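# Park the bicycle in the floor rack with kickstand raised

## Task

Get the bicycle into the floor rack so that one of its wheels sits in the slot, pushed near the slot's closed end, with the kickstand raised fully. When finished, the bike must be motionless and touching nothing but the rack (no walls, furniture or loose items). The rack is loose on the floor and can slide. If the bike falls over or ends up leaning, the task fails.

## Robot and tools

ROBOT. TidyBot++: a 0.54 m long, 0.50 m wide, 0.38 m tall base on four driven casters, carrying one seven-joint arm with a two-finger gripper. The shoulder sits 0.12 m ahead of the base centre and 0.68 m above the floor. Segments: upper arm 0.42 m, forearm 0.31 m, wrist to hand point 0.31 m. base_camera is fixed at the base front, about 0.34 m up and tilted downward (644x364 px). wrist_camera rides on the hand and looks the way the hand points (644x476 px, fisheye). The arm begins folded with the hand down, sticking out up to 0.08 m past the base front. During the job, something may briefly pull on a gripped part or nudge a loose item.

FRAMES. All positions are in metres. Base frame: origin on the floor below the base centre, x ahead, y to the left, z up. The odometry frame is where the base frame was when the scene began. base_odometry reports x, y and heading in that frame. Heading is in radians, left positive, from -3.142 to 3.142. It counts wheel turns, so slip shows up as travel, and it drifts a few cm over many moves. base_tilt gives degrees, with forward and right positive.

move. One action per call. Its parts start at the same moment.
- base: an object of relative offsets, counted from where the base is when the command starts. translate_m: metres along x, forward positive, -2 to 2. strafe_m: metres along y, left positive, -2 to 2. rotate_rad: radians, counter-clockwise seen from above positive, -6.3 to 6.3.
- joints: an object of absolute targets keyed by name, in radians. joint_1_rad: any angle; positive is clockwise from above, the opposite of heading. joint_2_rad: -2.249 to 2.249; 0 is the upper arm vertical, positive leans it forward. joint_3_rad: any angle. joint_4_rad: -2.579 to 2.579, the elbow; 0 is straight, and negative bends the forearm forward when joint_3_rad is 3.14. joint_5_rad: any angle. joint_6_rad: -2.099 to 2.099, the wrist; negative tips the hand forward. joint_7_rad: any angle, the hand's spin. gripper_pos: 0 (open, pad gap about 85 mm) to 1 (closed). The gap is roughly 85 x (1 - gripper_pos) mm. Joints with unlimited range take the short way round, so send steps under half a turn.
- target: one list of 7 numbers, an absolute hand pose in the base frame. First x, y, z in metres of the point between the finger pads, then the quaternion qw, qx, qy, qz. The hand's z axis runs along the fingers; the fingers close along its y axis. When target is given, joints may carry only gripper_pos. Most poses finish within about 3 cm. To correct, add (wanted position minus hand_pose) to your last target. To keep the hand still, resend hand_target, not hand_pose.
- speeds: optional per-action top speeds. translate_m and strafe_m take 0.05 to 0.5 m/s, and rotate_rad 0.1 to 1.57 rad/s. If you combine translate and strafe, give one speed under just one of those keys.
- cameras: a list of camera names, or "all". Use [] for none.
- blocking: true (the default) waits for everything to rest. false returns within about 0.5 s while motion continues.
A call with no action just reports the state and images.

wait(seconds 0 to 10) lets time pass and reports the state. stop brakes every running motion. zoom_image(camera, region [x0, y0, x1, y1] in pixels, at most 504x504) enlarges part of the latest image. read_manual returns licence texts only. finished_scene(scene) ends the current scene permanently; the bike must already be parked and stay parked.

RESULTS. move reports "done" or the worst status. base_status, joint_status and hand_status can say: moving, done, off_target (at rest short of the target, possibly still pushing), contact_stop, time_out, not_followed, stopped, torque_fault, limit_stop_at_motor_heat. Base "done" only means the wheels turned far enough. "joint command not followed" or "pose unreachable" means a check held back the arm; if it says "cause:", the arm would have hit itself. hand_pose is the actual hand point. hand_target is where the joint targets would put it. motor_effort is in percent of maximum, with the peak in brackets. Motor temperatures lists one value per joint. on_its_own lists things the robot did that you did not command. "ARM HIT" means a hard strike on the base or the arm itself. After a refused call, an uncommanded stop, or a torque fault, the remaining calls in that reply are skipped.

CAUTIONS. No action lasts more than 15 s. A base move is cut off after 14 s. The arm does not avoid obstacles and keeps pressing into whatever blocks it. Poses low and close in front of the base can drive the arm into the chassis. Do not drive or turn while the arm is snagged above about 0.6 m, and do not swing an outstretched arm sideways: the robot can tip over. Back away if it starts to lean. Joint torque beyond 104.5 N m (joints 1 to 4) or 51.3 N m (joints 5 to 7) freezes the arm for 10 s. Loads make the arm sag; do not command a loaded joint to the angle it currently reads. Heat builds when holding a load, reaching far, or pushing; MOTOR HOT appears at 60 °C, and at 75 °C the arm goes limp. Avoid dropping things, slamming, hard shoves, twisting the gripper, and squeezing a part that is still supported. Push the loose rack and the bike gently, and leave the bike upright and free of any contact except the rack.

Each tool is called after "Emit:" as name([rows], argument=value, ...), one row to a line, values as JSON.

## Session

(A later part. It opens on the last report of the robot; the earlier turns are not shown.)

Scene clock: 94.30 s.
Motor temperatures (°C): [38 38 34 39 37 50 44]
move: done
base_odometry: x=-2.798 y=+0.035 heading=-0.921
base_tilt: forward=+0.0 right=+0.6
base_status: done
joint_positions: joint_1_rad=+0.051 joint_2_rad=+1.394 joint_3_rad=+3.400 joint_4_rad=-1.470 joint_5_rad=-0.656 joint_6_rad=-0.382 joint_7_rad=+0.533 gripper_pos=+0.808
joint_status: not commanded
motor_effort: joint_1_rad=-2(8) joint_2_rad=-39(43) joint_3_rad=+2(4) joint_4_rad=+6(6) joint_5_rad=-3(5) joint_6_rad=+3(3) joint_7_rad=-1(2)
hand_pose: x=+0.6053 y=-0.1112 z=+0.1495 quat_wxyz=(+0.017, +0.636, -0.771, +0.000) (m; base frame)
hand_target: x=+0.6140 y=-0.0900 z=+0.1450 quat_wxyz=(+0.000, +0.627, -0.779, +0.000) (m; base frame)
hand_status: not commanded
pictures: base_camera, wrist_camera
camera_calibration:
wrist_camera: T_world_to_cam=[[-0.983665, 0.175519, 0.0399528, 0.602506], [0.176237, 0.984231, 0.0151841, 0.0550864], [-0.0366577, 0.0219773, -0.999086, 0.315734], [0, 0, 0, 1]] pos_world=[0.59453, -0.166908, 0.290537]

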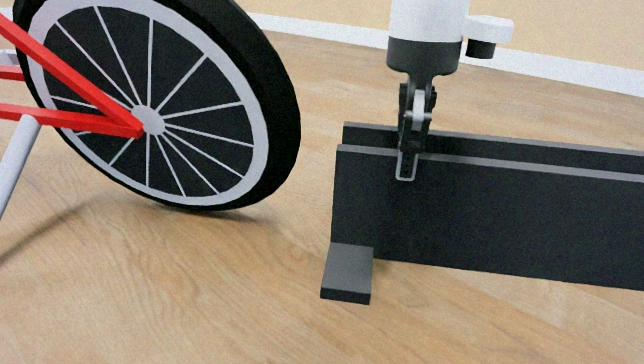

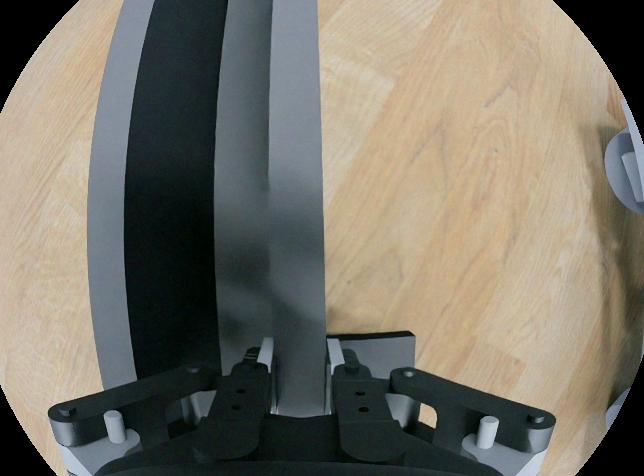

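Emit:
move(joints={"gripper_pos": 0.4}, cameras=[])

Emit:
move(target=[0.62, -0.10, 0.38, 0, 0.627, -0.779, 0])

Emit:
move(target=[0.66, -0.06, 0.66, 0, 0.7071, -0.7071, 0])

Scene clock: 95.67 s.
Motor temperatures (°C): [38 38 34 39 37 50 44]
move: done
base_odometry: x=-2.798 y=+0.035 heading=-0.921
base_tilt: forward=+0.0 right=+0.6
base_status: not commanded
joint_positions: joint_1_rad=+0.048 joint_2_rad=+1.394 joint_3_rad=+3.395 joint_4_rad=-1.470 joint_5_rad=-0.662 joint_6_rad=-0.381 joint_7_rad=+0.533 gripper_pos=+0.400
joint_status: all done
motor_effort: joint_1_rad=+0(2) joint_2_rad=-42(42) joint_3_rad=+3(4) joint_4_rad=+5(6) joint_5_rad=-2(3) joint_6_rad=+0(3) joint_7_rad=+1(1)
hand_pose: x=+0.6067 y=-0.1066 z=+0.1491 quat_wxyz=(+0.014, +0.636, -0.772, -0.001) (m; base frame)
hand_target: x=+0.6140 y=-0.0900 z=+0.1450 quat_wxyz=(+0.000, +0.627, -0.779, +0.000) (m; base frame)
hand_status: not commanded
pictures: none
No camera images: "cameras" was empty.

Scene clock: 97.40 s.
Motor temperatures (°C): [38 38 34 39 37 50 44]
move: off_target
base_odometry: x=-2.798 y=+0.035 heading=-0.921
base_tilt: forward=+0.0 right=+0.6
base_status: not commanded
joint_positions: joint_1_rad=-0.018 joint_2_rad=+0.938 joint_3_rad=+3.511 joint_4_rad=-1.626 joint_5_rad=-0.556 joint_6_rad=-0.633 joint_7_rad=+0.431 gripper_pos=+0.400
joint_status: not commanded
motor_effort: joint_1_rad=+0(1) joint_2_rad=-40(46) joint_3_rad=+4(4) joint_4_rad=+10(10) joint_5_rad=-1(2) joint_6_rad=+0(1) joint_7_rad=+1(1)
hand_pose: x=+0.6394 y=-0.1005 z=+0.3701 quat_wxyz=(-0.025, +0.623, -0.782, +0.013) (m; base frame)
hand_target: x=+0.6200 y=-0.1000 z=+0.3800 quat_wxyz=(+0.000, +0.627, -0.779, +0.000) (m; base frame)
hand_status: off_target (0.022 m and 3.3 deg from the pose sent, 0.231 m and 2.1 deg at the start)
pictures: base_camera, wrist_camera
camera_calibration:
wrist_camera: T_world_to_cam=[[-0.977546, 0.207981, -0.0338648, 0.652002], [0.205568, 0.97657, 0.0636675, -0.00226775], [0.046313, 0.0552764, -0.997396, 0.486827], [0, 0, 0, 1]] pos_world=[0.615282, -0.1603, 0.507784]

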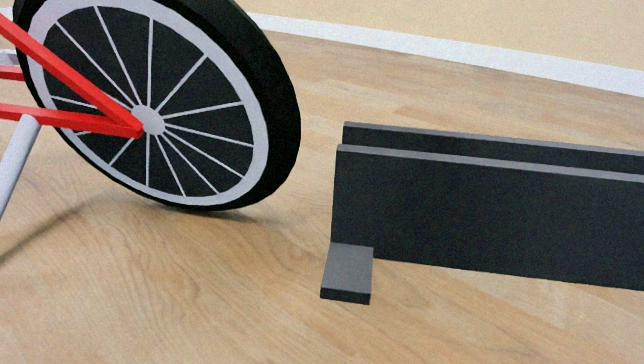

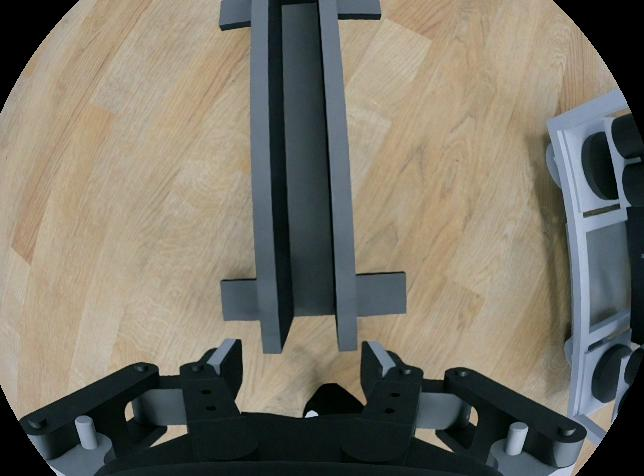

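Scene clock: 99.40 s.
Motor temperatures (°C): [38 38 34 39 37 50 44]
move: off_target
base_odometry: x=-2.798 y=+0.035 heading=-0.921
base_tilt: forward=+0.0 right=+0.6
base_status: not commanded
joint_positions: joint_1_rad=-0.047 joint_2_rad=+0.617 joint_3_rad=+3.492 joint_4_rad=-1.182 joint_5_rad=-0.254 joint_6_rad=-1.341 joint_7_rad=+0.294 gripper_pos=+0.400
joint_status: not commanded
motor_effort: joint_1_rad=+0(1) joint_2_rad=-38(43) joint_3_rad=+2(4) joint_4_rad=+16(17) joint_5_rad=-1(2) joint_6_rad=+0(1) joint_7_rad=+1(1)
hand_pose: x=+0.6767 y=-0.0627 z=+0.6511 quat_wxyz=(-0.030, +0.707, -0.707, +0.004) (m; base frame)
hand_target: x=+0.6600 y=-0.0600 z=+0.6600 quat_wxyz=(+0.000, +0.707, -0.707, +0.000) (m; base frame)
hand_status: off_target (0.019 m and 3.4 deg from the pose sent, 0.293 m and 13.3 deg at the start)
pictures: base_camera, wrist_camera
camera_calibration:
wrist_camera: T_world_to_cam=[[-0.999421, -0.0151131, -0.0304966, 0.688738], [-0.0174314, 0.99686, 0.0772412, 0.0786041], [0.0292335, 0.077728, -0.996546, 0.775644], [0, 0, 0, 1]] pos_world=[0.667034, -0.128238, 0.787898]

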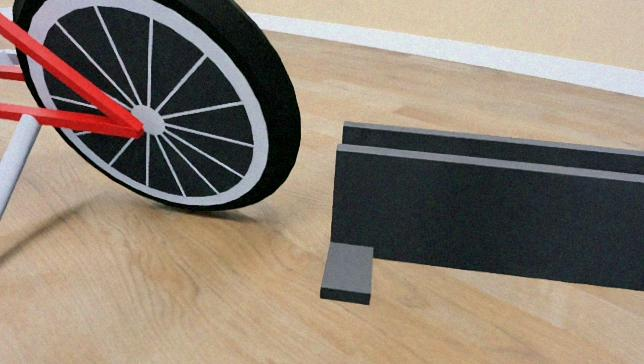

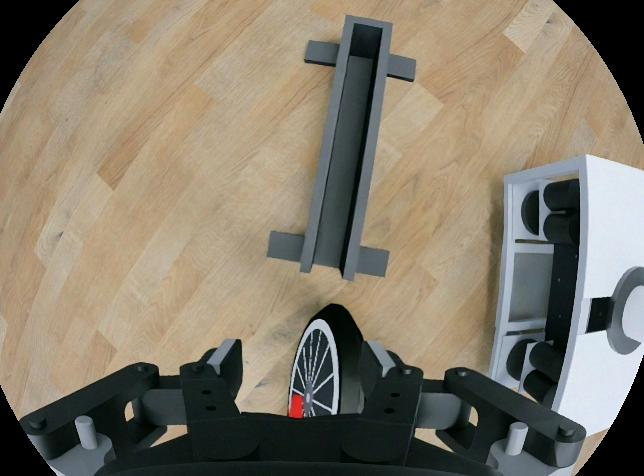

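Emit:
move(base={"translate_m": 0.052, "strafe_m": 0.622, "rotate_rad": -0.179}, target=[0.57, 0.0, 0.70, -0.079, 0.7114, -0.6935, 0.081], joints={"gripper_pos": 0.0})

Scene clock: 102.27 s.
Motor temperatures (°C): [38 38 34 39 37 50 44]
move: off_target
base_odometry: x=-2.271 y=+0.370 heading=-1.100
base_tilt: forward=+0.0 right=+0.6
base_status: done
joint_positions: joint_1_rad=-0.170 joint_2_rad=+0.216 joint_3_rad=+3.364 joint_4_rad=-1.667 joint_5_rad=-0.119 joint_6_rad=-1.099 joint_7_rad=+0.127 gripper_pos=+0.000
joint_status: all done
motor_effort: joint_1_rad=+0(7) joint_2_rad=-24(39) joint_3_rad=+1(3) joint_4_rad=+17(18) joint_5_rad=-2(4) joint_6_rad=+2(2) joint_7_rad=+0(1)
hand_pose: x=+0.5621 y=+0.0141 z=+0.6911 quat_wxyz=(-0.077, +0.718, -0.691, +0.043) (m; base frame)
hand_target: x=+0.5700 y=+0.0000 z=+0.7000 quat_wxyz=(-0.079, +0.711, -0.694, +0.081) (m; base frame)
hand_status: off_target (0.018 m and 4.4 deg from the pose sent, 0.133 m and 10.6 deg at the start)
pictures: base_camera, wrist_camera
camera_calibration:
wrist_camera: T_world_to_cam=[[-0.986804, -0.0500918, -0.153975, 0.655358], [-0.0634555, 0.994516, 0.0831376, 0.0188084], [0.148966, 0.0918111, -0.984571, 0.737103], [0, 0, 0, 1]] pos_world=[0.5381, -0.0535514, 0.825076]

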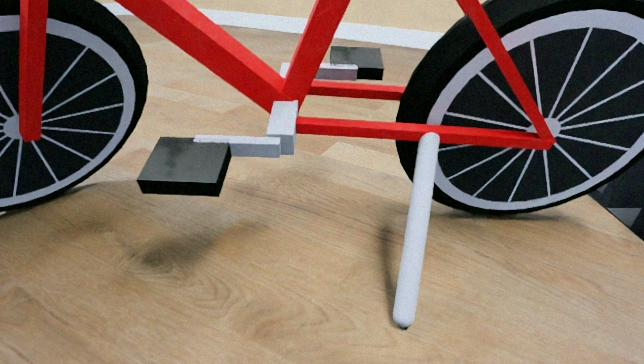

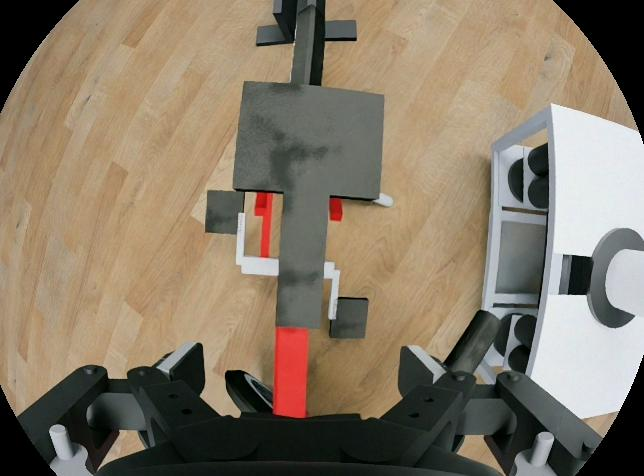

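Emit:
move(target=[0.597, 0.03, 0.565, -0.079, 0.7114, -0.6935, 0.1])

Scene clock: 104.10 s.
Motor temperatures (°C): [38 38 34 39 37 50 44]
move: off_target
base_odometry: x=-2.271 y=+0.370 heading=-1.100
base_tilt: forward=+0.0 right=+0.6
base_status: not commanded
joint_positions: joint_1_rad=-0.409 joint_2_rad=+0.405 joint_3_rad=+3.571 joint_4_rad=-1.884 joint_5_rad=-0.179 joint_6_rad=-0.682 joint_7_rad=+0.132 gripper_pos=+0.000
joint_status: not commanded
motor_effort: joint_1_rad=+0(1) joint_2_rad=-27(30) joint_3_rad=+2(3) joint_4_rad=+14(17) joint_5_rad=-2(2) joint_6_rad=+2(2) joint_7_rad=+1(1)
hand_pose: x=+0.5848 y=+0.0235 z=+0.5662 quat_wxyz=(-0.057, +0.714, -0.692, +0.092) (m; base frame)
hand_target: x=+0.5970 y=+0.0300 z=+0.5650 quat_wxyz=(-0.079, +0.710, -0.692, +0.100) (m; base frame)
hand_status: off_target (0.014 m and 2.7 deg from the pose sent, 0.132 m and 6.6 deg at the start)
pictures: base_camera, wrist_camera
camera_calibration:
wrist_camera: T_world_to_cam=[[-0.980447, -0.0512241, -0.189999, 0.675687], [-0.0491475, 0.998669, -0.0156284, 0.0687054], [0.190547, -0.00598487, -0.98166, 0.586228], [0, 0, 0, 1]] pos_world=[0.554149, -0.030494, 0.704931]

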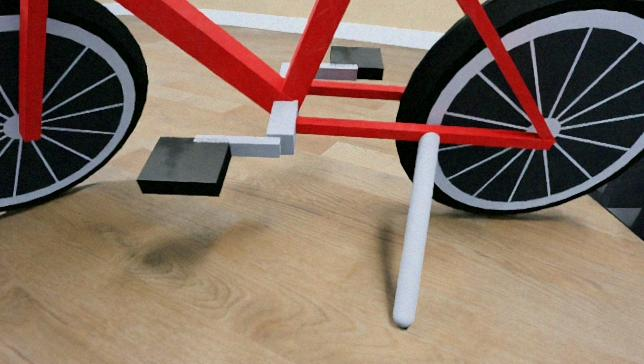

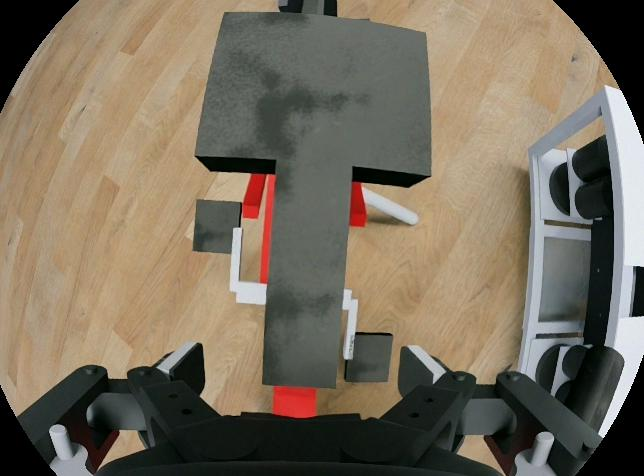

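Emit:
move(target=[0.618, 0.033, 0.475, -0.09, 0.7114, -0.6935, 0.095])

Scene clock: 114.07 s.
Motor temperatures (°C): [38 38 34 39 37 50 44]
move: off_target
base_odometry: x=-2.271 y=+0.370 heading=-1.100
base_tilt: forward=+0.0 right=+0.6
base_status: not commanded
joint_positions: joint_1_rad=-0.374 joint_2_rad=+0.607 joint_3_rad=+3.562 joint_4_rad=-1.923 joint_5_rad=-0.472 joint_6_rad=-0.469 joint_7_rad=+0.395 gripper_pos=+0.000
joint_status: not commanded
motor_effort: joint_1_rad=+0(1) joint_2_rad=-31(34) joint_3_rad=+3(4) joint_4_rad=+11(15) joint_5_rad=-2(2) joint_6_rad=+2(2) joint_7_rad=+1(1)
hand_pose: x=+0.6084 y=+0.0305 z=+0.4785 quat_wxyz=(-0.072, +0.717, -0.688, +0.087) (m; base frame)
hand_target: x=+0.6180 y=+0.0330 z=+0.4750 quat_wxyz=(-0.090, +0.710, -0.692, +0.095) (m; base frame)
hand_status: off_target (0.010 m and 2.4 deg from the pose sent, 0.097 m and 3.8 deg at the start)
pictures: base_camera, wrist_camera
camera_calibration:
wrist_camera: T_world_to_cam=[[-0.977034, -0.0572114, -0.20526, 0.687979], [-0.0608027, 0.998087, 0.011227, 0.0557998], [0.204224, 0.0234495, -0.978643, 0.485047], [0, 0, 0, 1]] pos_world=[0.576513, -0.027707, 0.615276]

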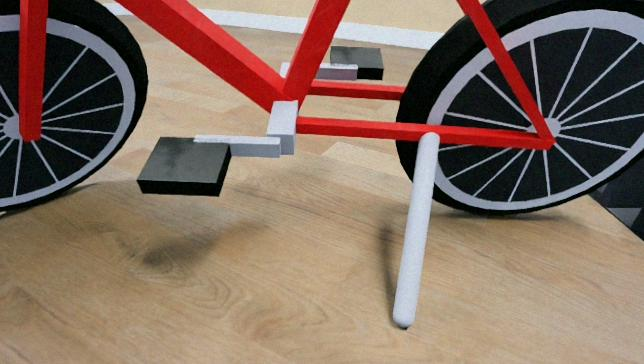

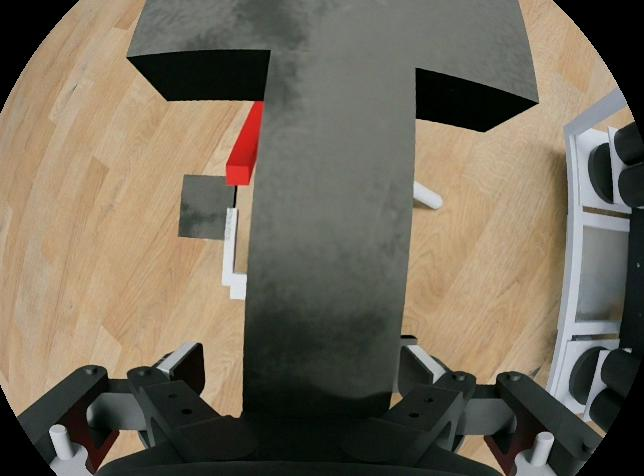

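Emit:
move(target=[0.612, 0.033, 0.475, -0.09, 0.7114, -0.6935, 0.095], joints={"gripper_pos": 0.4})

Emit:
move(joints={"gripper_pos": 0.68})

Scene clock: 115.07 s.
Motor temperatures (°C): [38 38 34 39 37 50 44]
move: done
base_odometry: x=-2.271 y=+0.370 heading=-1.100
base_tilt: forward=+0.0 right=+0.6
base_status: not commanded
joint_positions: joint_1_rad=-0.366 joint_2_rad=+0.598 joint_3_rad=+3.559 joint_4_rad=-1.948 joint_5_rad=-0.511 joint_6_rad=-0.445 joint_7_rad=+0.401 gripper_pos=+0.385
joint_status: all done
motor_effort: joint_1_rad=-1(3) joint_2_rad=-30(31) joint_3_rad=+2(4) joint_4_rad=+11(18) joint_5_rad=+1(6) joint_6_rad=+2(8) joint_7_rad=+3(9)
hand_pose: x=+0.6051 y=+0.0292 z=+0.4779 quat_wxyz=(-0.080, +0.703, -0.702, +0.086) (m; base frame)
hand_target: x=+0.6120 y=+0.0330 z=+0.4750 quat_wxyz=(-0.090, +0.710, -0.692, +0.095) (m; base frame)
hand_status: done (0.008 m and 2.0 deg from the pose sent, 0.006 m and 2.4 deg at the start)
pictures: base_camera, wrist_camera
camera_calibration:
wrist_camera: T_world_to_cam=[[-0.976005, -0.0170135, -0.217082, 0.688363], [-0.0237115, 0.999319, 0.0282869, 0.0263119], [0.216453, 0.0327555, -0.975743, 0.476067], [0, 0, 0, 1]] pos_world=[0.569424, -0.0301763, 0.613207]

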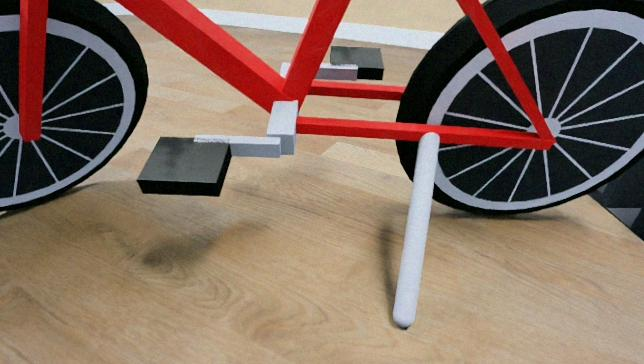

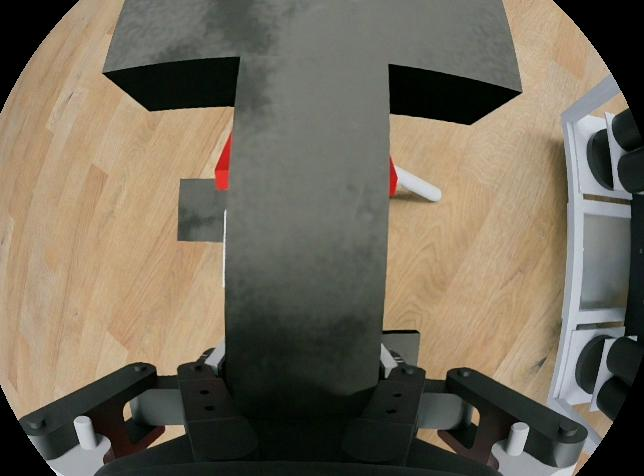

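Scene clock: 115.73 s.
Motor temperatures (°C): [38 38 34 39 37 50 44]
move: off_target
base_odometry: x=-2.271 y=+0.370 heading=-1.100
base_tilt: forward=+0.0 right=+0.6
base_status: not commanded
joint_positions: joint_1_rad=-0.366 joint_2_rad=+0.598 joint_3_rad=+3.559 joint_4_rad=-1.948 joint_5_rad=-0.511 joint_6_rad=-0.445 joint_7_rad=+0.401 gripper_pos=+0.389
joint_status: gripper_pos off_target (ended at +0.389, target +0.680)
motor_effort: joint_1_rad=-1(2) joint_2_rad=-29(29) joint_3_rad=+3(3) joint_4_rad=+11(11) joint_5_rad=+2(2) joint_6_rad=+2(2) joint_7_rad=+3(4)
hand_pose: x=+0.6052 y=+0.0291 z=+0.4779 quat_wxyz=(-0.081, +0.703, -0.702, +0.086) (m; base frame)
hand_target: x=+0.6120 y=+0.0330 z=+0.4750 quat_wxyz=(-0.090, +0.710, -0.692, +0.095) (m; base frame)
hand_status: not commanded
pictures: base_camera, wrist_camera
camera_calibration:
wrist_camera: T_world_to_cam=[[-0.975976, -0.0169433, -0.217217, 0.688452], [-0.0236452, 0.99932, 0.0282916, 0.0263041], [0.21659, 0.0327481, -0.975713, 0.475963], [0, 0, 0, 1]] pos_world=[0.569446, -0.0302084, 0.613202]

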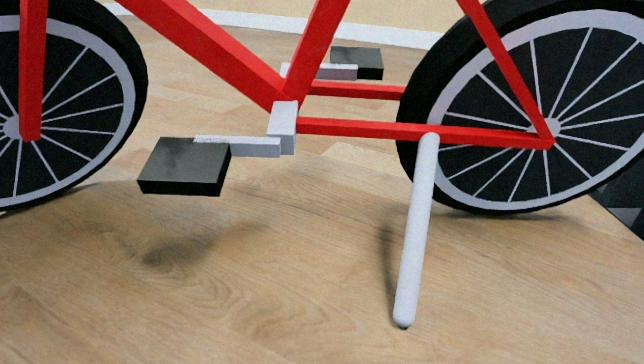

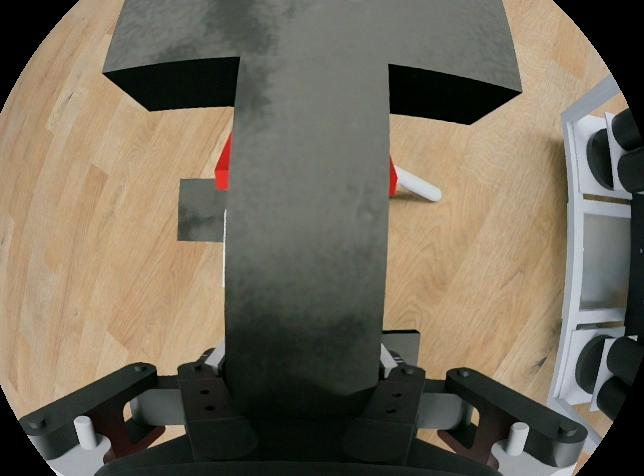

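Emit:
move(base={"translate_m": 0.05}, speeds={"translate_m": 0.1}, target=[0.622, 0.033, 0.482, -0.045, 0.7155, -0.6955, 0.045])

Emit:
move(base={"translate_m": 0.04}, speeds={"translate_m": 0.1}, target=[0.632, 0.033, 0.487, 0, 0.7162, -0.6979, 0])

Scene clock: 117.17 s.
Motor temperatures (°C): [38 38 34 39 37 50 44]
move: off_target
base_odometry: x=-2.248 y=+0.325 heading=-1.100
base_tilt: forward=+0.0 right=+0.6
base_status: done
joint_positions: joint_1_rad=-0.308 joint_2_rad=+0.632 joint_3_rad=+3.562 joint_4_rad=-1.786 joint_5_rad=-0.441 joint_6_rad=-0.629 joint_7_rad=+0.329 gripper_pos=+0.424
joint_status: not commanded
on_its_own: gripper_pos moved +0.036 toward your old target +0.680
motor_effort: joint_1_rad=-3(7) joint_2_rad=-33(33) joint_3_rad=+1(4) joint_4_rad=+16(21) joint_5_rad=-3(5) joint_6_rad=+3(9) joint_7_rad=+2(4)
hand_pose: x=+0.6315 y=+0.0162 z=+0.4924 quat_wxyz=(-0.067, +0.694, -0.714, +0.060) (m; base frame)
hand_target: x=+0.6220 y=+0.0330 z=+0.4820 quat_wxyz=(-0.045, +0.716, -0.696, +0.045) (m; base frame)
hand_status: off_target (0.022 m and 4.4 deg from the pose sent, 0.018 m and 6.5 deg at the start)
pictures: base_camera, wrist_camera
camera_calibration:
wrist_camera: T_world_to_cam=[[-0.986803, 0.0135817, -0.161352, 0.695956], [0.0055393, 0.998724, 0.0501896, 0.0102482], [0.161828, 0.0486334, -0.98562, 0.524067], [0, 0, 0, 1]] pos_world=[0.601906, -0.0451746, 0.628311]

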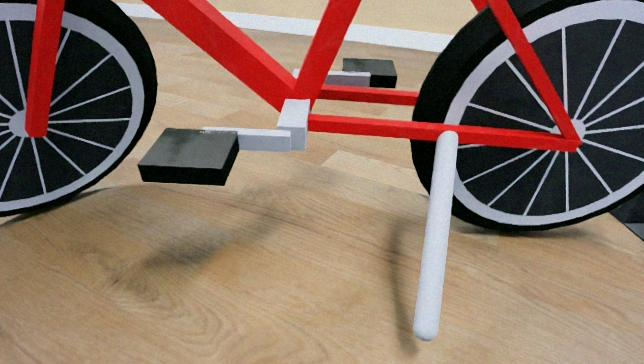

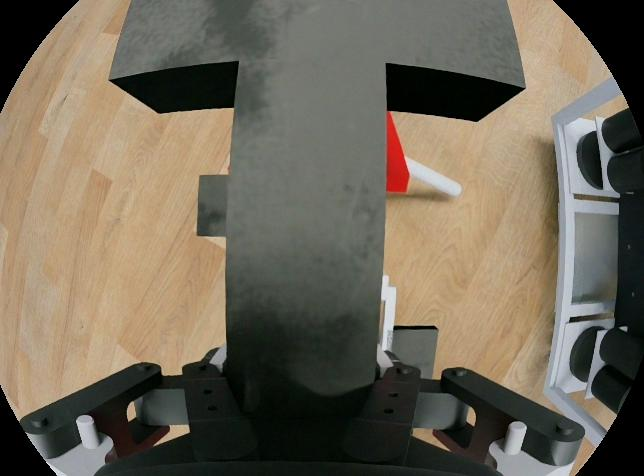

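Scene clock: 118.43 s.
Motor temperatures (°C): [38 38 34 39 37 50 44]
move: off_target
base_odometry: x=-2.230 y=+0.290 heading=-1.100
base_tilt: forward=+0.0 right=+0.6
base_status: done
joint_positions: joint_1_rad=-0.297 joint_2_rad=+0.704 joint_3_rad=+3.530 joint_4_rad=-1.576 joint_5_rad=-0.382 joint_6_rad=-0.843 joint_7_rad=+0.258 gripper_pos=+0.484
joint_status: not commanded
on_its_own: gripper_pos moved +0.059 toward your old target +0.680
motor_effort: joint_1_rad=+0(5) joint_2_rad=-35(40) joint_3_rad=+3(4) joint_4_rad=+12(19) joint_5_rad=-1(5) joint_6_rad=+0(5) joint_7_rad=+1(5)
hand_pose: x=+0.6567 y=+0.0423 z=+0.4997 quat_wxyz=(-0.044, +0.711, -0.701, +0.020) (m; base frame)
hand_target: x=+0.6320 y=+0.0330 z=+0.4870 quat_wxyz=(+0.000, +0.716, -0.698, +0.000) (m; base frame)
hand_status: off_target (0.029 m and 5.5 deg from the pose sent, 0.018 m and 10.8 deg at the start)
pictures: base_camera, wrist_camera
camera_calibration:
wrist_camera: T_world_to_cam=[[-0.996926, -0.0288747, -0.0728316, 0.685843], [-0.0341984, 0.99675, 0.0729413, -0.00150252], [0.0704887, 0.0752078, -0.994673, 0.589332], [0, 0, 0, 1]] pos_world=[0.642142, -0.0230212, 0.636253]

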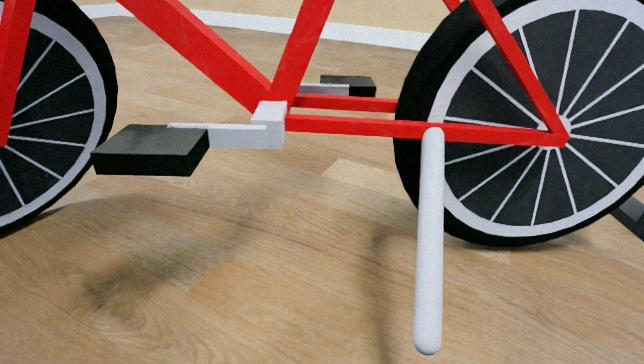

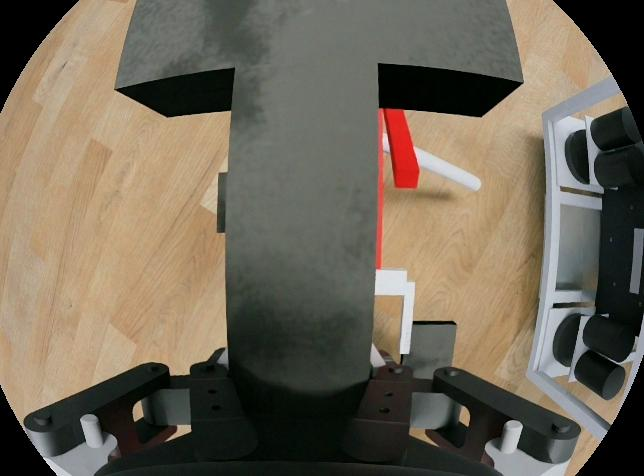

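Emit:
move(base={"strafe_m": -0.12}, speeds={"strafe_m": 0.12}, joints={"gripper_pos": 0.7})

Scene clock: 120.60 s.
Motor temperatures (°C): [38 38 34 39 37 50 44]
move: off_target
base_odometry: x=-2.337 y=+0.235 heading=-1.099
base_tilt: forward=+0.0 right=+0.6
base_status: done
joint_positions: joint_1_rad=-0.313 joint_2_rad=+0.701 joint_3_rad=+3.492 joint_4_rad=-1.563 joint_5_rad=-0.425 joint_6_rad=-0.864 joint_7_rad=+0.115 gripper_pos=+0.514
joint_status: gripper_pos off_target (ended at +0.514, target +0.700)
motor_effort: joint_1_rad=+4(8) joint_2_rad=-33(37) joint_3_rad=+8(11) joint_4_rad=+12(14) joint_5_rad=+19(24) joint_6_rad=+0(3) joint_7_rad=+17(20)
hand_pose: x=+0.6555 y=+0.0837 z=+0.5035 quat_wxyz=(-0.064, +0.667, -0.742, -0.010) (m; base frame)
hand_target: x=+0.6320 y=+0.0330 z=+0.4870 quat_wxyz=(+0.000, +0.716, -0.698, +0.000) (m; base frame)
hand_status: not commanded
pictures: base_camera, wrist_camera
camera_calibration:
wrist_camera: T_world_to_cam=[[-0.99417, 0.0923626, -0.0556348, 0.665492], [0.0832963, 0.985525, 0.147658, -0.156771], [0.0684676, 0.142163, -0.987472, 0.582202], [0, 0, 0, 1]] pos_world=[0.634809, 0.010267, 0.635082]

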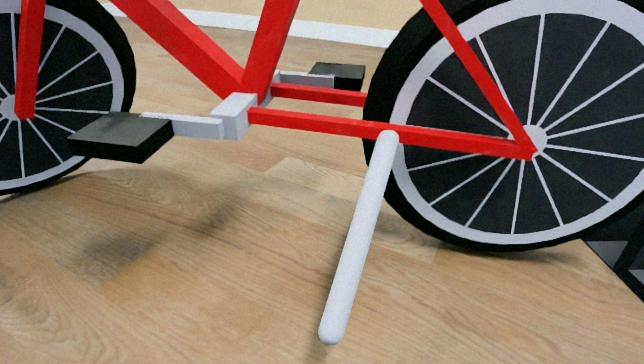

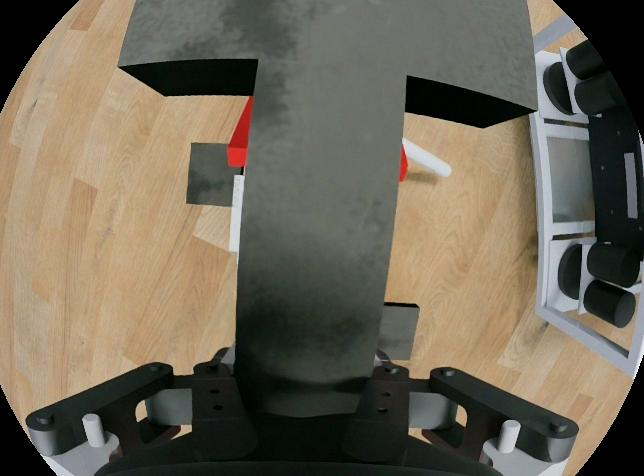

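Emit:
zoom_image(camera="base_camera", region=[360, 0, 644, 364])

Scaled by 1.385.

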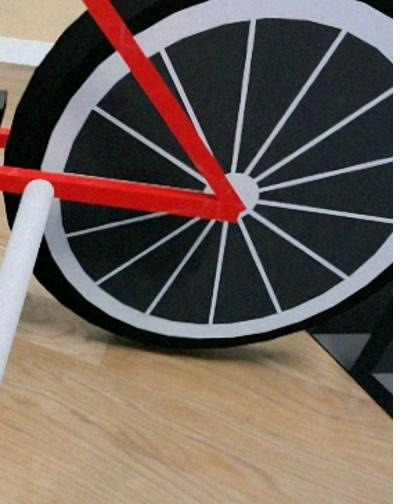

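Emit:
move(base={"strafe_m": 0.08}, speeds={"strafe_m": 0.12})

Scene clock: 122.87 s.
Motor temperatures (°C): [38 39 34 39 37 50 44]
move: done
base_odometry: x=-2.265 y=+0.272 heading=-1.100
base_tilt: forward=+0.0 right=+0.6
base_status: done
joint_positions: joint_1_rad=-0.287 joint_2_rad=+0.697 joint_3_rad=+3.523 joint_4_rad=-1.563 joint_5_rad=-0.369 joint_6_rad=-0.885 joint_7_rad=+0.171 gripper_pos=+0.539
joint_status: not commanded
motor_effort: joint_1_rad=-2(6) joint_2_rad=-27(34) joint_3_rad=+1(8) joint_4_rad=+10(13) joint_5_rad=+0(18) joint_6_rad=+1(5) joint_7_rad=+4(17)
hand_pose: x=+0.6510 y=+0.0428 z=+0.5056 quat_wxyz=(-0.038, +0.684, -0.728, +0.007) (m; base frame)
hand_target: x=+0.6320 y=+0.0330 z=+0.4870 quat_wxyz=(+0.000, +0.716, -0.698, +0.000) (m; base frame)
hand_status: not commanded
pictures: base_camera, wrist_camera
camera_calibration:
wrist_camera: T_world_to_cam=[[-0.997827, 0.0479004, -0.0452415, 0.664007], [0.0438978, 0.995357, 0.0856625, -0.0598244], [0.0491347, 0.0834904, -0.995297, 0.609415], [0, 0, 0, 1]] pos_world=[0.635247, -0.0231399, 0.641714]

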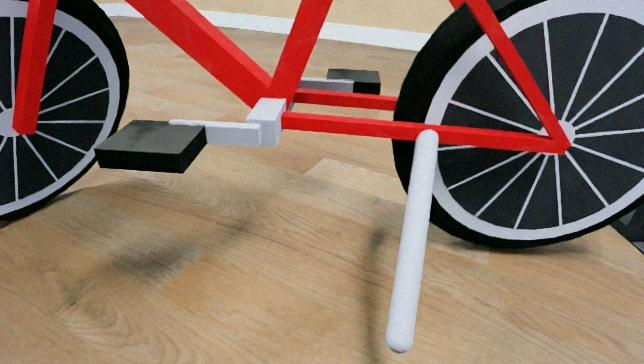

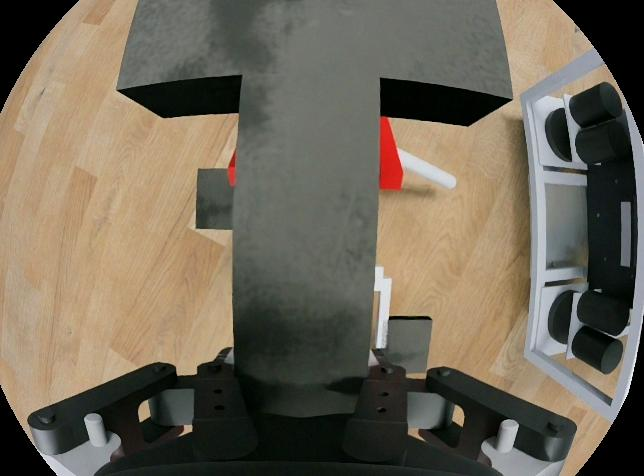

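Emit:
move(base={"translate_m": -0.045}, speeds={"translate_m": 0.1}, target=[0.64, 0.033, 0.484, -0.045, 0.695, -0.716, 0.045])

Emit:
move(base={"translate_m": -0.045}, speeds={"translate_m": 0.1}, target=[0.63, 0.035, 0.477, -0.082, 0.682, -0.723, 0.08])

Scene clock: 125.00 s.
Motor temperatures (°C): [38 39 34 39 37 50 44]
move: off_target
base_odometry: x=-2.286 y=+0.312 heading=-1.099
base_tilt: forward=+0.0 right=+0.6
base_status: done
joint_positions: joint_1_rad=-0.314 joint_2_rad=+0.648 joint_3_rad=+3.541 joint_4_rad=-1.688 joint_5_rad=-0.379 joint_6_rad=-0.760 joint_7_rad=+0.172 gripper_pos=+0.552
joint_status: not commanded
motor_effort: joint_1_rad=-2(3) joint_2_rad=-27(32) joint_3_rad=+2(3) joint_4_rad=+13(15) joint_5_rad=+6(7) joint_6_rad=+2(5) joint_7_rad=+8(8)
hand_pose: x=+0.6354 y=+0.0352 z=+0.5024 quat_wxyz=(-0.051, +0.673, -0.737, +0.032) (m; base frame)
hand_target: x=+0.6400 y=+0.0330 z=+0.4840 quat_wxyz=(-0.045, +0.695, -0.716, +0.045) (m; base frame)
hand_status: off_target (0.019 m and 3.9 deg from the pose sent, 0.026 m and 4.8 deg at the start)
pictures: base_camera, wrist_camera
camera_calibration:
wrist_camera: T_world_to_cam=[[-0.992255, 0.0764369, -0.0979163, 0.670491], [0.0695852, 0.995005, 0.0715796, -0.0606148], [0.102899, 0.0642117, -0.992617, 0.572782], [0, 0, 0, 1]] pos_world=[0.610578, -0.0277175, 0.638544]

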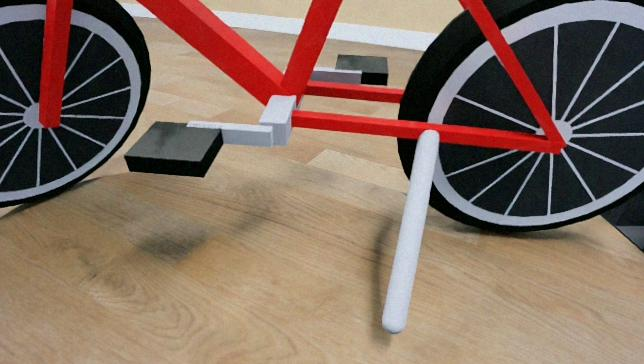

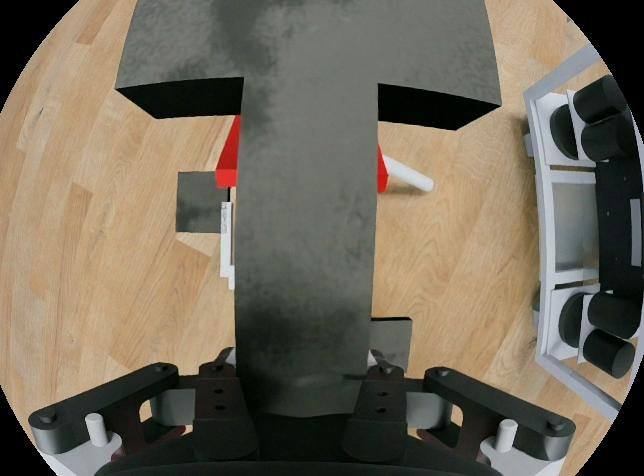

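Scene clock: 126.07 s.
Motor temperatures (°C): [38 39 34 39 37 50 44]
move: off_target
base_odometry: x=-2.307 y=+0.352 heading=-1.099
base_tilt: forward=+0.0 right=+0.6
base_status: done
joint_positions: joint_1_rad=-0.342 joint_2_rad=+0.619 joint_3_rad=+3.566 joint_4_rad=-1.828 joint_5_rad=-0.463 joint_6_rad=-0.549 joint_7_rad=+0.239 gripper_pos=+0.556
joint_status: not commanded
motor_effort: joint_1_rad=-3(3) joint_2_rad=-23(32) joint_3_rad=+1(3) joint_4_rad=+9(14) joint_5_rad=+2(6) joint_6_rad=+1(4) joint_7_rad=+5(8)
hand_pose: x=+0.6348 y=+0.0252 z=+0.4924 quat_wxyz=(-0.085, +0.660, -0.742, +0.077) (m; base frame)
hand_target: x=+0.6300 y=+0.0350 z=+0.4770 quat_wxyz=(-0.082, +0.682, -0.723, +0.080) (m; base frame)
hand_status: off_target (0.019 m and 3.4 deg from the pose sent, 0.026 m and 6.9 deg at the start)
pictures: base_camera, wrist_camera
camera_calibration:
wrist_camera: T_world_to_cam=[[-0.972527, 0.101764, -0.20937, 0.711412], [0.0907619, 0.99397, 0.0615274, -0.0583805], [0.214368, 0.0408343, -0.975899, 0.485161], [0, 0, 0, 1]] pos_world=[0.593163, -0.0341788, 0.626008]

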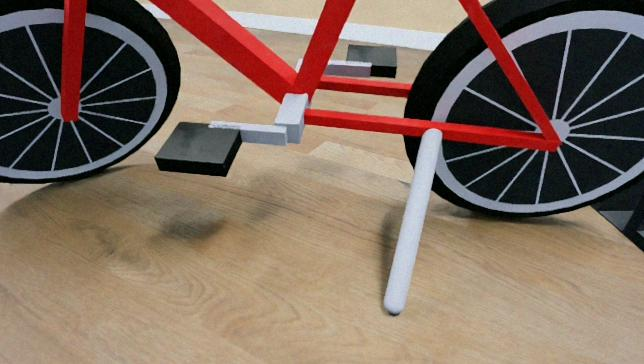

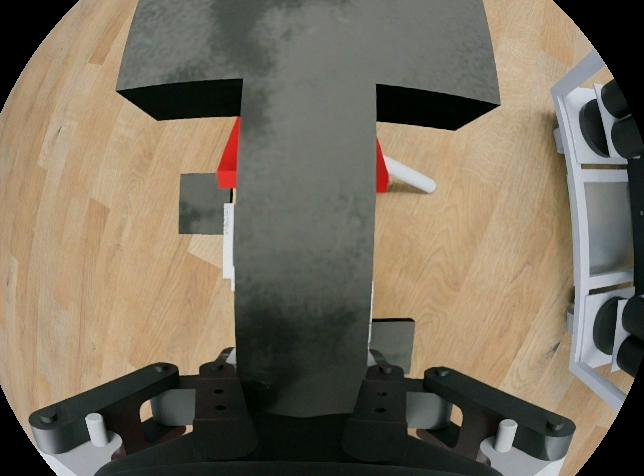

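Emit:
move(target=[0.612, 0.035, 0.475, -0.09, 0.682, -0.723, 0.088])

Scene clock: 127.07 s.
Motor temperatures (°C): [38 39 34 39 37 50 44]
move: off_target
base_odometry: x=-2.307 y=+0.352 heading=-1.099
base_tilt: forward=+0.0 right=+0.6
base_status: not commanded
joint_positions: joint_1_rad=-0.357 joint_2_rad=+0.596 joint_3_rad=+3.566 joint_4_rad=-1.887 joint_5_rad=-0.510 joint_6_rad=-0.472 joint_7_rad=+0.296 gripper_pos=+0.561
joint_status: not commanded
motor_effort: joint_1_rad=-2(2) joint_2_rad=-23(25) joint_3_rad=+1(1) joint_4_rad=+4(10) joint_5_rad=+1(3) joint_6_rad=+1(3) joint_7_rad=+4(5)
hand_pose: x=+0.6318 y=+0.0279 z=+0.4937 quat_wxyz=(-0.101, +0.663, -0.736, +0.092) (m; base frame)
hand_target: x=+0.6120 y=+0.0350 z=+0.4750 quat_wxyz=(-0.090, +0.681, -0.722, +0.088) (m; base frame)
hand_status: off_target (0.028 m and 2.9 deg from the pose sent, 0.030 m and 3.6 deg at the start)
pictures: base_camera, wrist_camera
camera_calibration:
wrist_camera: T_world_to_cam=[[-0.963403, 0.0878704, -0.253247, 0.724742], [0.074368, 0.995275, 0.0624248, -0.0509865], [0.257536, 0.0413067, -0.965385, 0.454473], [0, 0, 0, 1]] pos_world=[0.584967, -0.0317106, 0.625464]

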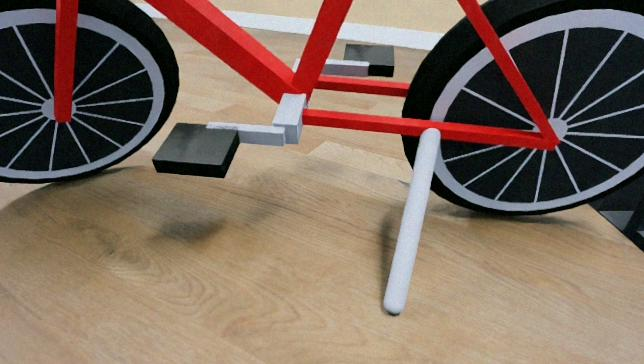

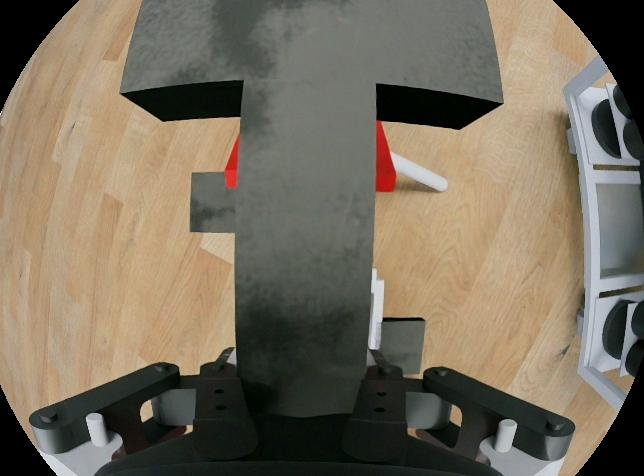

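Emit:
move(joints={"gripper_pos": 0.42}, cameras=[])

Emit:
move(joints={"gripper_pos": 0.0}, cameras=[])

Emit:
move(target=[0.60, 0.035, 0.57, -0.09, 0.682, -0.723, 0.088], cameras=[])

Emit:
move(target=[0.62, -0.22, 0.68, 0, 0.7071, -0.7071, 0])

Scene clock: 127.97 s.
Motor temperatures (°C): [38 39 34 39 37 50 44]
move: done
base_odometry: x=-2.307 y=+0.352 heading=-1.099
base_tilt: forward=+0.0 right=+0.6
base_status: not commanded
joint_positions: joint_1_rad=-0.362 joint_2_rad=+0.597 joint_3_rad=+3.566 joint_4_rad=-1.903 joint_5_rad=-0.510 joint_6_rad=-0.447 joint_7_rad=+0.324 gripper_pos=+0.420
joint_status: all done
motor_effort: joint_1_rad=-1(2) joint_2_rad=-27(30) joint_3_rad=+1(3) joint_4_rad=+6(8) joint_5_rad=+0(2) joint_6_rad=-2(3) joint_7_rad=+1(4)
hand_pose: x=+0.6299 y=+0.0268 z=+0.4911 quat_wxyz=(-0.099, +0.673, -0.726, +0.099) (m; base frame)
hand_target: x=+0.6120 y=+0.0350 z=+0.4750 quat_wxyz=(-0.090, +0.681, -0.722, +0.088) (m; base frame)
hand_status: not commanded
pictures: none
No camera images: "cameras" was empty.

Scene clock: 128.73 s.
Motor temperatures (°C): [38 39 34 39 37 50 44]
move: done
base_odometry: x=-2.307 y=+0.352 heading=-1.099
base_tilt: forward=+0.0 right=+0.6
base_status: not commanded
joint_positions: joint_1_rad=-0.366 joint_2_rad=+0.598 joint_3_rad=+3.566 joint_4_rad=-1.931 joint_5_rad=-0.510 joint_6_rad=-0.447 joint_7_rad=+0.324 gripper_pos=+0.000
joint_status: all done
motor_effort: joint_1_rad=+0(1) joint_2_rad=-31(32) joint_3_rad=+3(4) joint_4_rad=+11(12) joint_5_rad=-1(2) joint_6_rad=+2(3) joint_7_rad=+1(1)
hand_pose: x=+0.6143 y=+0.0266 z=+0.4829 quat_wxyz=(-0.089, +0.674, -0.728, +0.090) (m; base frame)
hand_target: x=+0.6120 y=+0.0350 z=+0.4750 quat_wxyz=(-0.090, +0.681, -0.722, +0.088) (m; base frame)
hand_status: not commanded
pictures: none
No camera images: "cameras" was empty.

Scene clock: 129.93 s.
Motor temperatures (°C): [38 39 34 39 37 50 44]
move: off_target
base_odometry: x=-2.307 y=+0.352 heading=-1.099
base_tilt: forward=+0.0 right=+0.6
base_status: not commanded
joint_positions: joint_1_rad=-0.395 joint_2_rad=+0.424 joint_3_rad=+3.567 joint_4_rad=-1.878 joint_5_rad=-0.331 joint_6_rad=-0.601 joint_7_rad=+0.156 gripper_pos=+0.000
joint_status: not commanded
motor_effort: joint_1_rad=+0(1) joint_2_rad=-28(33) joint_3_rad=+3(4) joint_4_rad=+14(15) joint_5_rad=-2(2) joint_6_rad=+2(3) joint_7_rad=+0(1)
hand_pose: x=+0.6142 y=+0.0421 z=+0.5661 quat_wxyz=(-0.114, +0.677, -0.721, +0.091) (m; base frame)
hand_target: x=+0.6000 y=+0.0350 z=+0.5700 quat_wxyz=(-0.090, +0.681, -0.722, +0.088) (m; base frame)
hand_status: off_target (0.016 m and 2.8 deg from the pose sent, 0.089 m and 1.1 deg at the start)
pictures: none
No camera images: "cameras" was empty.

Scene clock: 132.30 s.
Motor temperatures (°C): [38 39 34 39 37 50 44]
move: off_target
base_odometry: x=-2.307 y=+0.352 heading=-1.099
base_tilt: forward=+0.0 right=+0.7
base_status: not commanded
joint_positions: joint_1_rad=+0.230 joint_2_rad=+0.577 joint_3_rad=+3.501 joint_4_rad=-1.122 joint_5_rad=-0.255 joint_6_rad=-1.405 joint_7_rad=+0.500 gripper_pos=+0.000
joint_status: not commanded
motor_effort: joint_1_rad=+0(2) joint_2_rad=-37(37) joint_3_rad=+2(4) joint_4_rad=+17(17) joint_5_rad=-2(3) joint_6_rad=+1(3) joint_7_rad=+1(1)
hand_pose: x=+0.6407 y=-0.2128 z=+0.6920 quat_wxyz=(-0.038, +0.684, -0.728, +0.026) (m; base frame)
hand_target: x=+0.6200 y=-0.2200 z=+0.6800 quat_wxyz=(+0.000, +0.707, -0.707, +0.000) (m; base frame)
hand_status: off_target (0.025 m and 6.4 deg from the pose sent, 0.286 m and 17.2 deg at the start)
pictures: base_camera, wrist_camera
camera_calibration:
wrist_camera: T_world_to_cam=[[-0.99624, 0.0468801, -0.0728525, 0.692234], [0.0425432, 0.997292, 0.059983, 0.198127], [0.0754673, 0.0566581, -0.995537, 0.794332], [0, 0, 0, 1]] pos_world=[0.621256, -0.275048, 0.829334]

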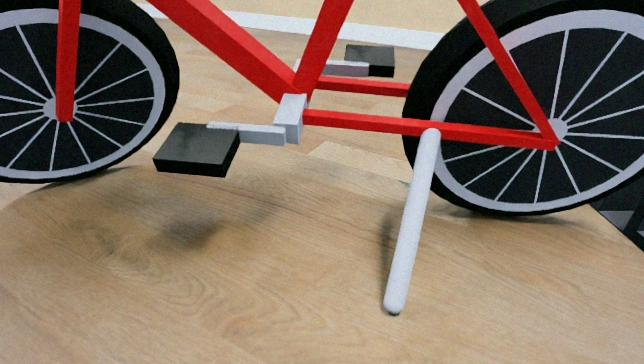

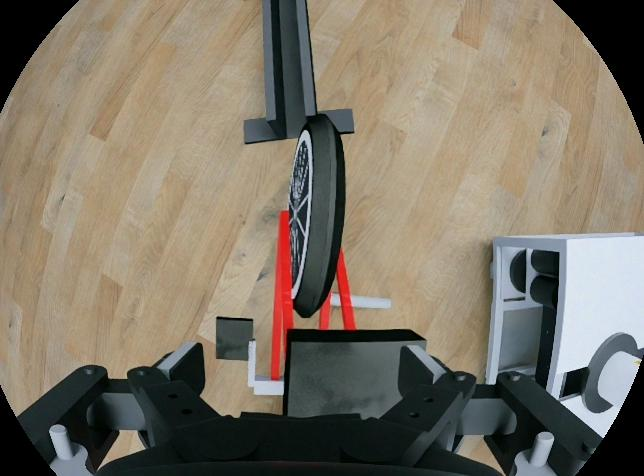

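Emit:
zoom_image(camera="wrist_camera", region=[200, 0, 420, 340])

Scaled by 1.482.

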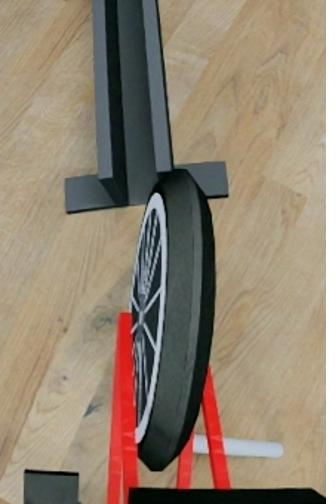

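Emit:
move(base={"strafe_m": -0.85}, target=[0.72, -0.08, 0.45, 0, 1, 0, 0], joints={"gripper_pos": 1.0})

Scene clock: 136.60 s.
Motor temperatures (°C): [38 39 34 39 37 50 44]
move: off_target
base_odometry: x=-3.064 y=-0.034 heading=-1.100
base_tilt: forward=+0.0 right=+0.6
base_status: done
joint_positions: joint_1_rad=+0.132 joint_2_rad=+0.938 joint_3_rad=+3.174 joint_4_rad=-1.182 joint_5_rad=-0.079 joint_6_rad=-1.058 joint_7_rad=+1.670 gripper_pos=+0.999
joint_status: all done
motor_effort: joint_1_rad=+0(4) joint_2_rad=-45(48) joint_3_rad=-1(3) joint_4_rad=+14(17) joint_5_rad=-2(3) joint_6_rad=+0(1) joint_7_rad=+1(1)
hand_pose: x=+0.7115 y=-0.0734 z=+0.4556 quat_wxyz=(-0.023, +0.999, -0.046, -0.015) (m; base frame)
hand_target: x=+0.7200 y=-0.0800 z=+0.4500 quat_wxyz=(+0.000, +1.000, +0.000, +0.000) (m; base frame)
hand_status: off_target (0.012 m and 6.1 deg from the pose sent, 0.287 m and 93.6 deg at the start)
pictures: base_camera, wrist_camera
camera_calibration:
wrist_camera: T_world_to_cam=[[-0.0771373, -0.996648, -0.0272348, -0.0123188], [-0.994527, 0.0749851, 0.0727519, 0.734565], [-0.0704659, 0.0326976, -0.996978, 0.648523], [0, 0, 0, 1]] pos_world=[0.775293, -0.0885641, 0.592787]

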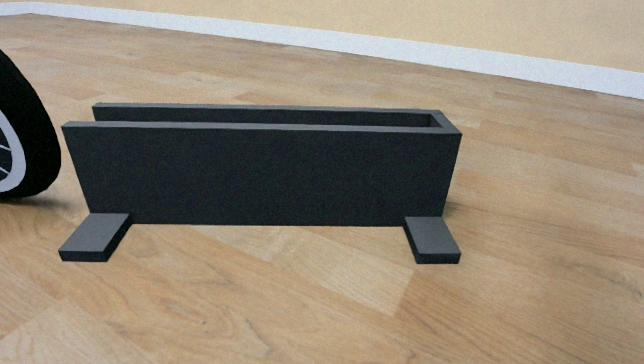

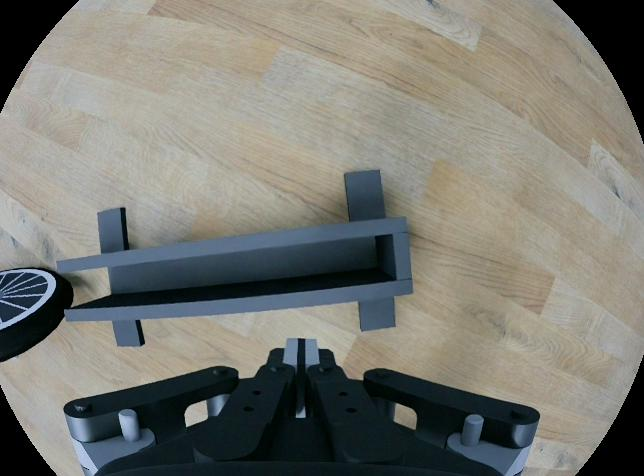

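Emit:
move(target=[0.732, -0.11, 0.26, 0, 1, 0, 0])

Scene clock: 138.97 s.
Motor temperatures (°C): [38 39 34 39 37 50 44]
move: off_target
base_odometry: x=-3.064 y=-0.034 heading=-1.100
base_tilt: forward=+0.0 right=+0.6
base_status: not commanded
joint_positions: joint_1_rad=+0.164 joint_2_rad=+1.295 joint_3_rad=+3.165 joint_4_rad=-1.090 joint_5_rad=-0.073 joint_6_rad=-0.819 joint_7_rad=+1.709 gripper_pos=+0.999
joint_status: not commanded
motor_effort: joint_1_rad=+0(1) joint_2_rad=-48(52) joint_3_rad=+0(1) joint_4_rad=+11(15) joint_5_rad=-1(2) joint_6_rad=+0(1) joint_7_rad=+1(1)
hand_pose: x=+0.7132 y=-0.0939 z=+0.2569 quat_wxyz=(-0.019, +0.999, -0.042, -0.029) (m; base frame)
hand_target: x=+0.7320 y=-0.1100 z=+0.2600 quat_wxyz=(+0.000, +1.000, +0.000, +0.000) (m; base frame)
hand_status: off_target (0.025 m and 6.2 deg from the pose sent, 0.200 m and 6.1 deg at the start)
pictures: base_camera, wrist_camera
camera_calibration:
wrist_camera: T_world_to_cam=[[-0.0690713, -0.99744, -0.0185174, -0.0461164], [-0.992822, 0.0669111, 0.0991327, 0.743571], [-0.0976398, 0.0252317, -0.994902, 0.469312], [0, 0, 0, 1]] pos_world=[0.780872, -0.107593, 0.392354]

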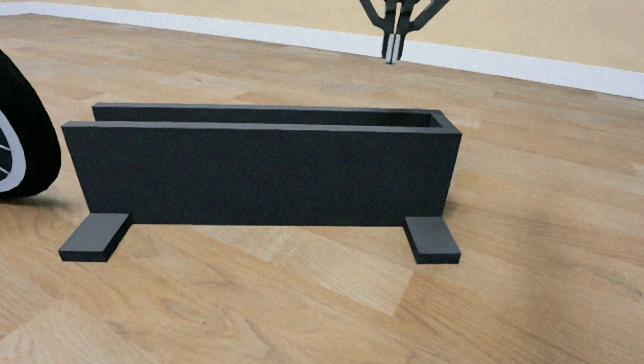

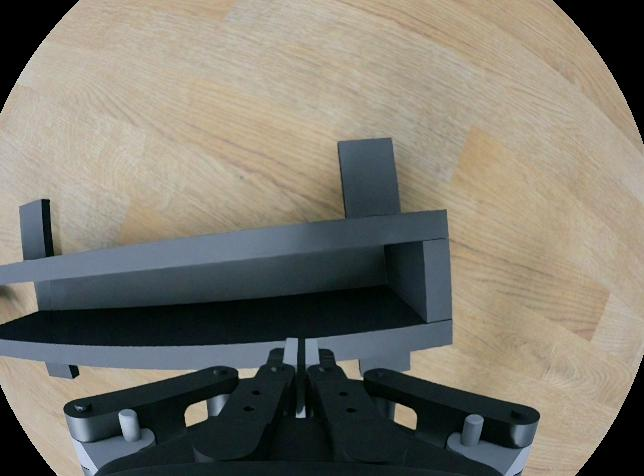

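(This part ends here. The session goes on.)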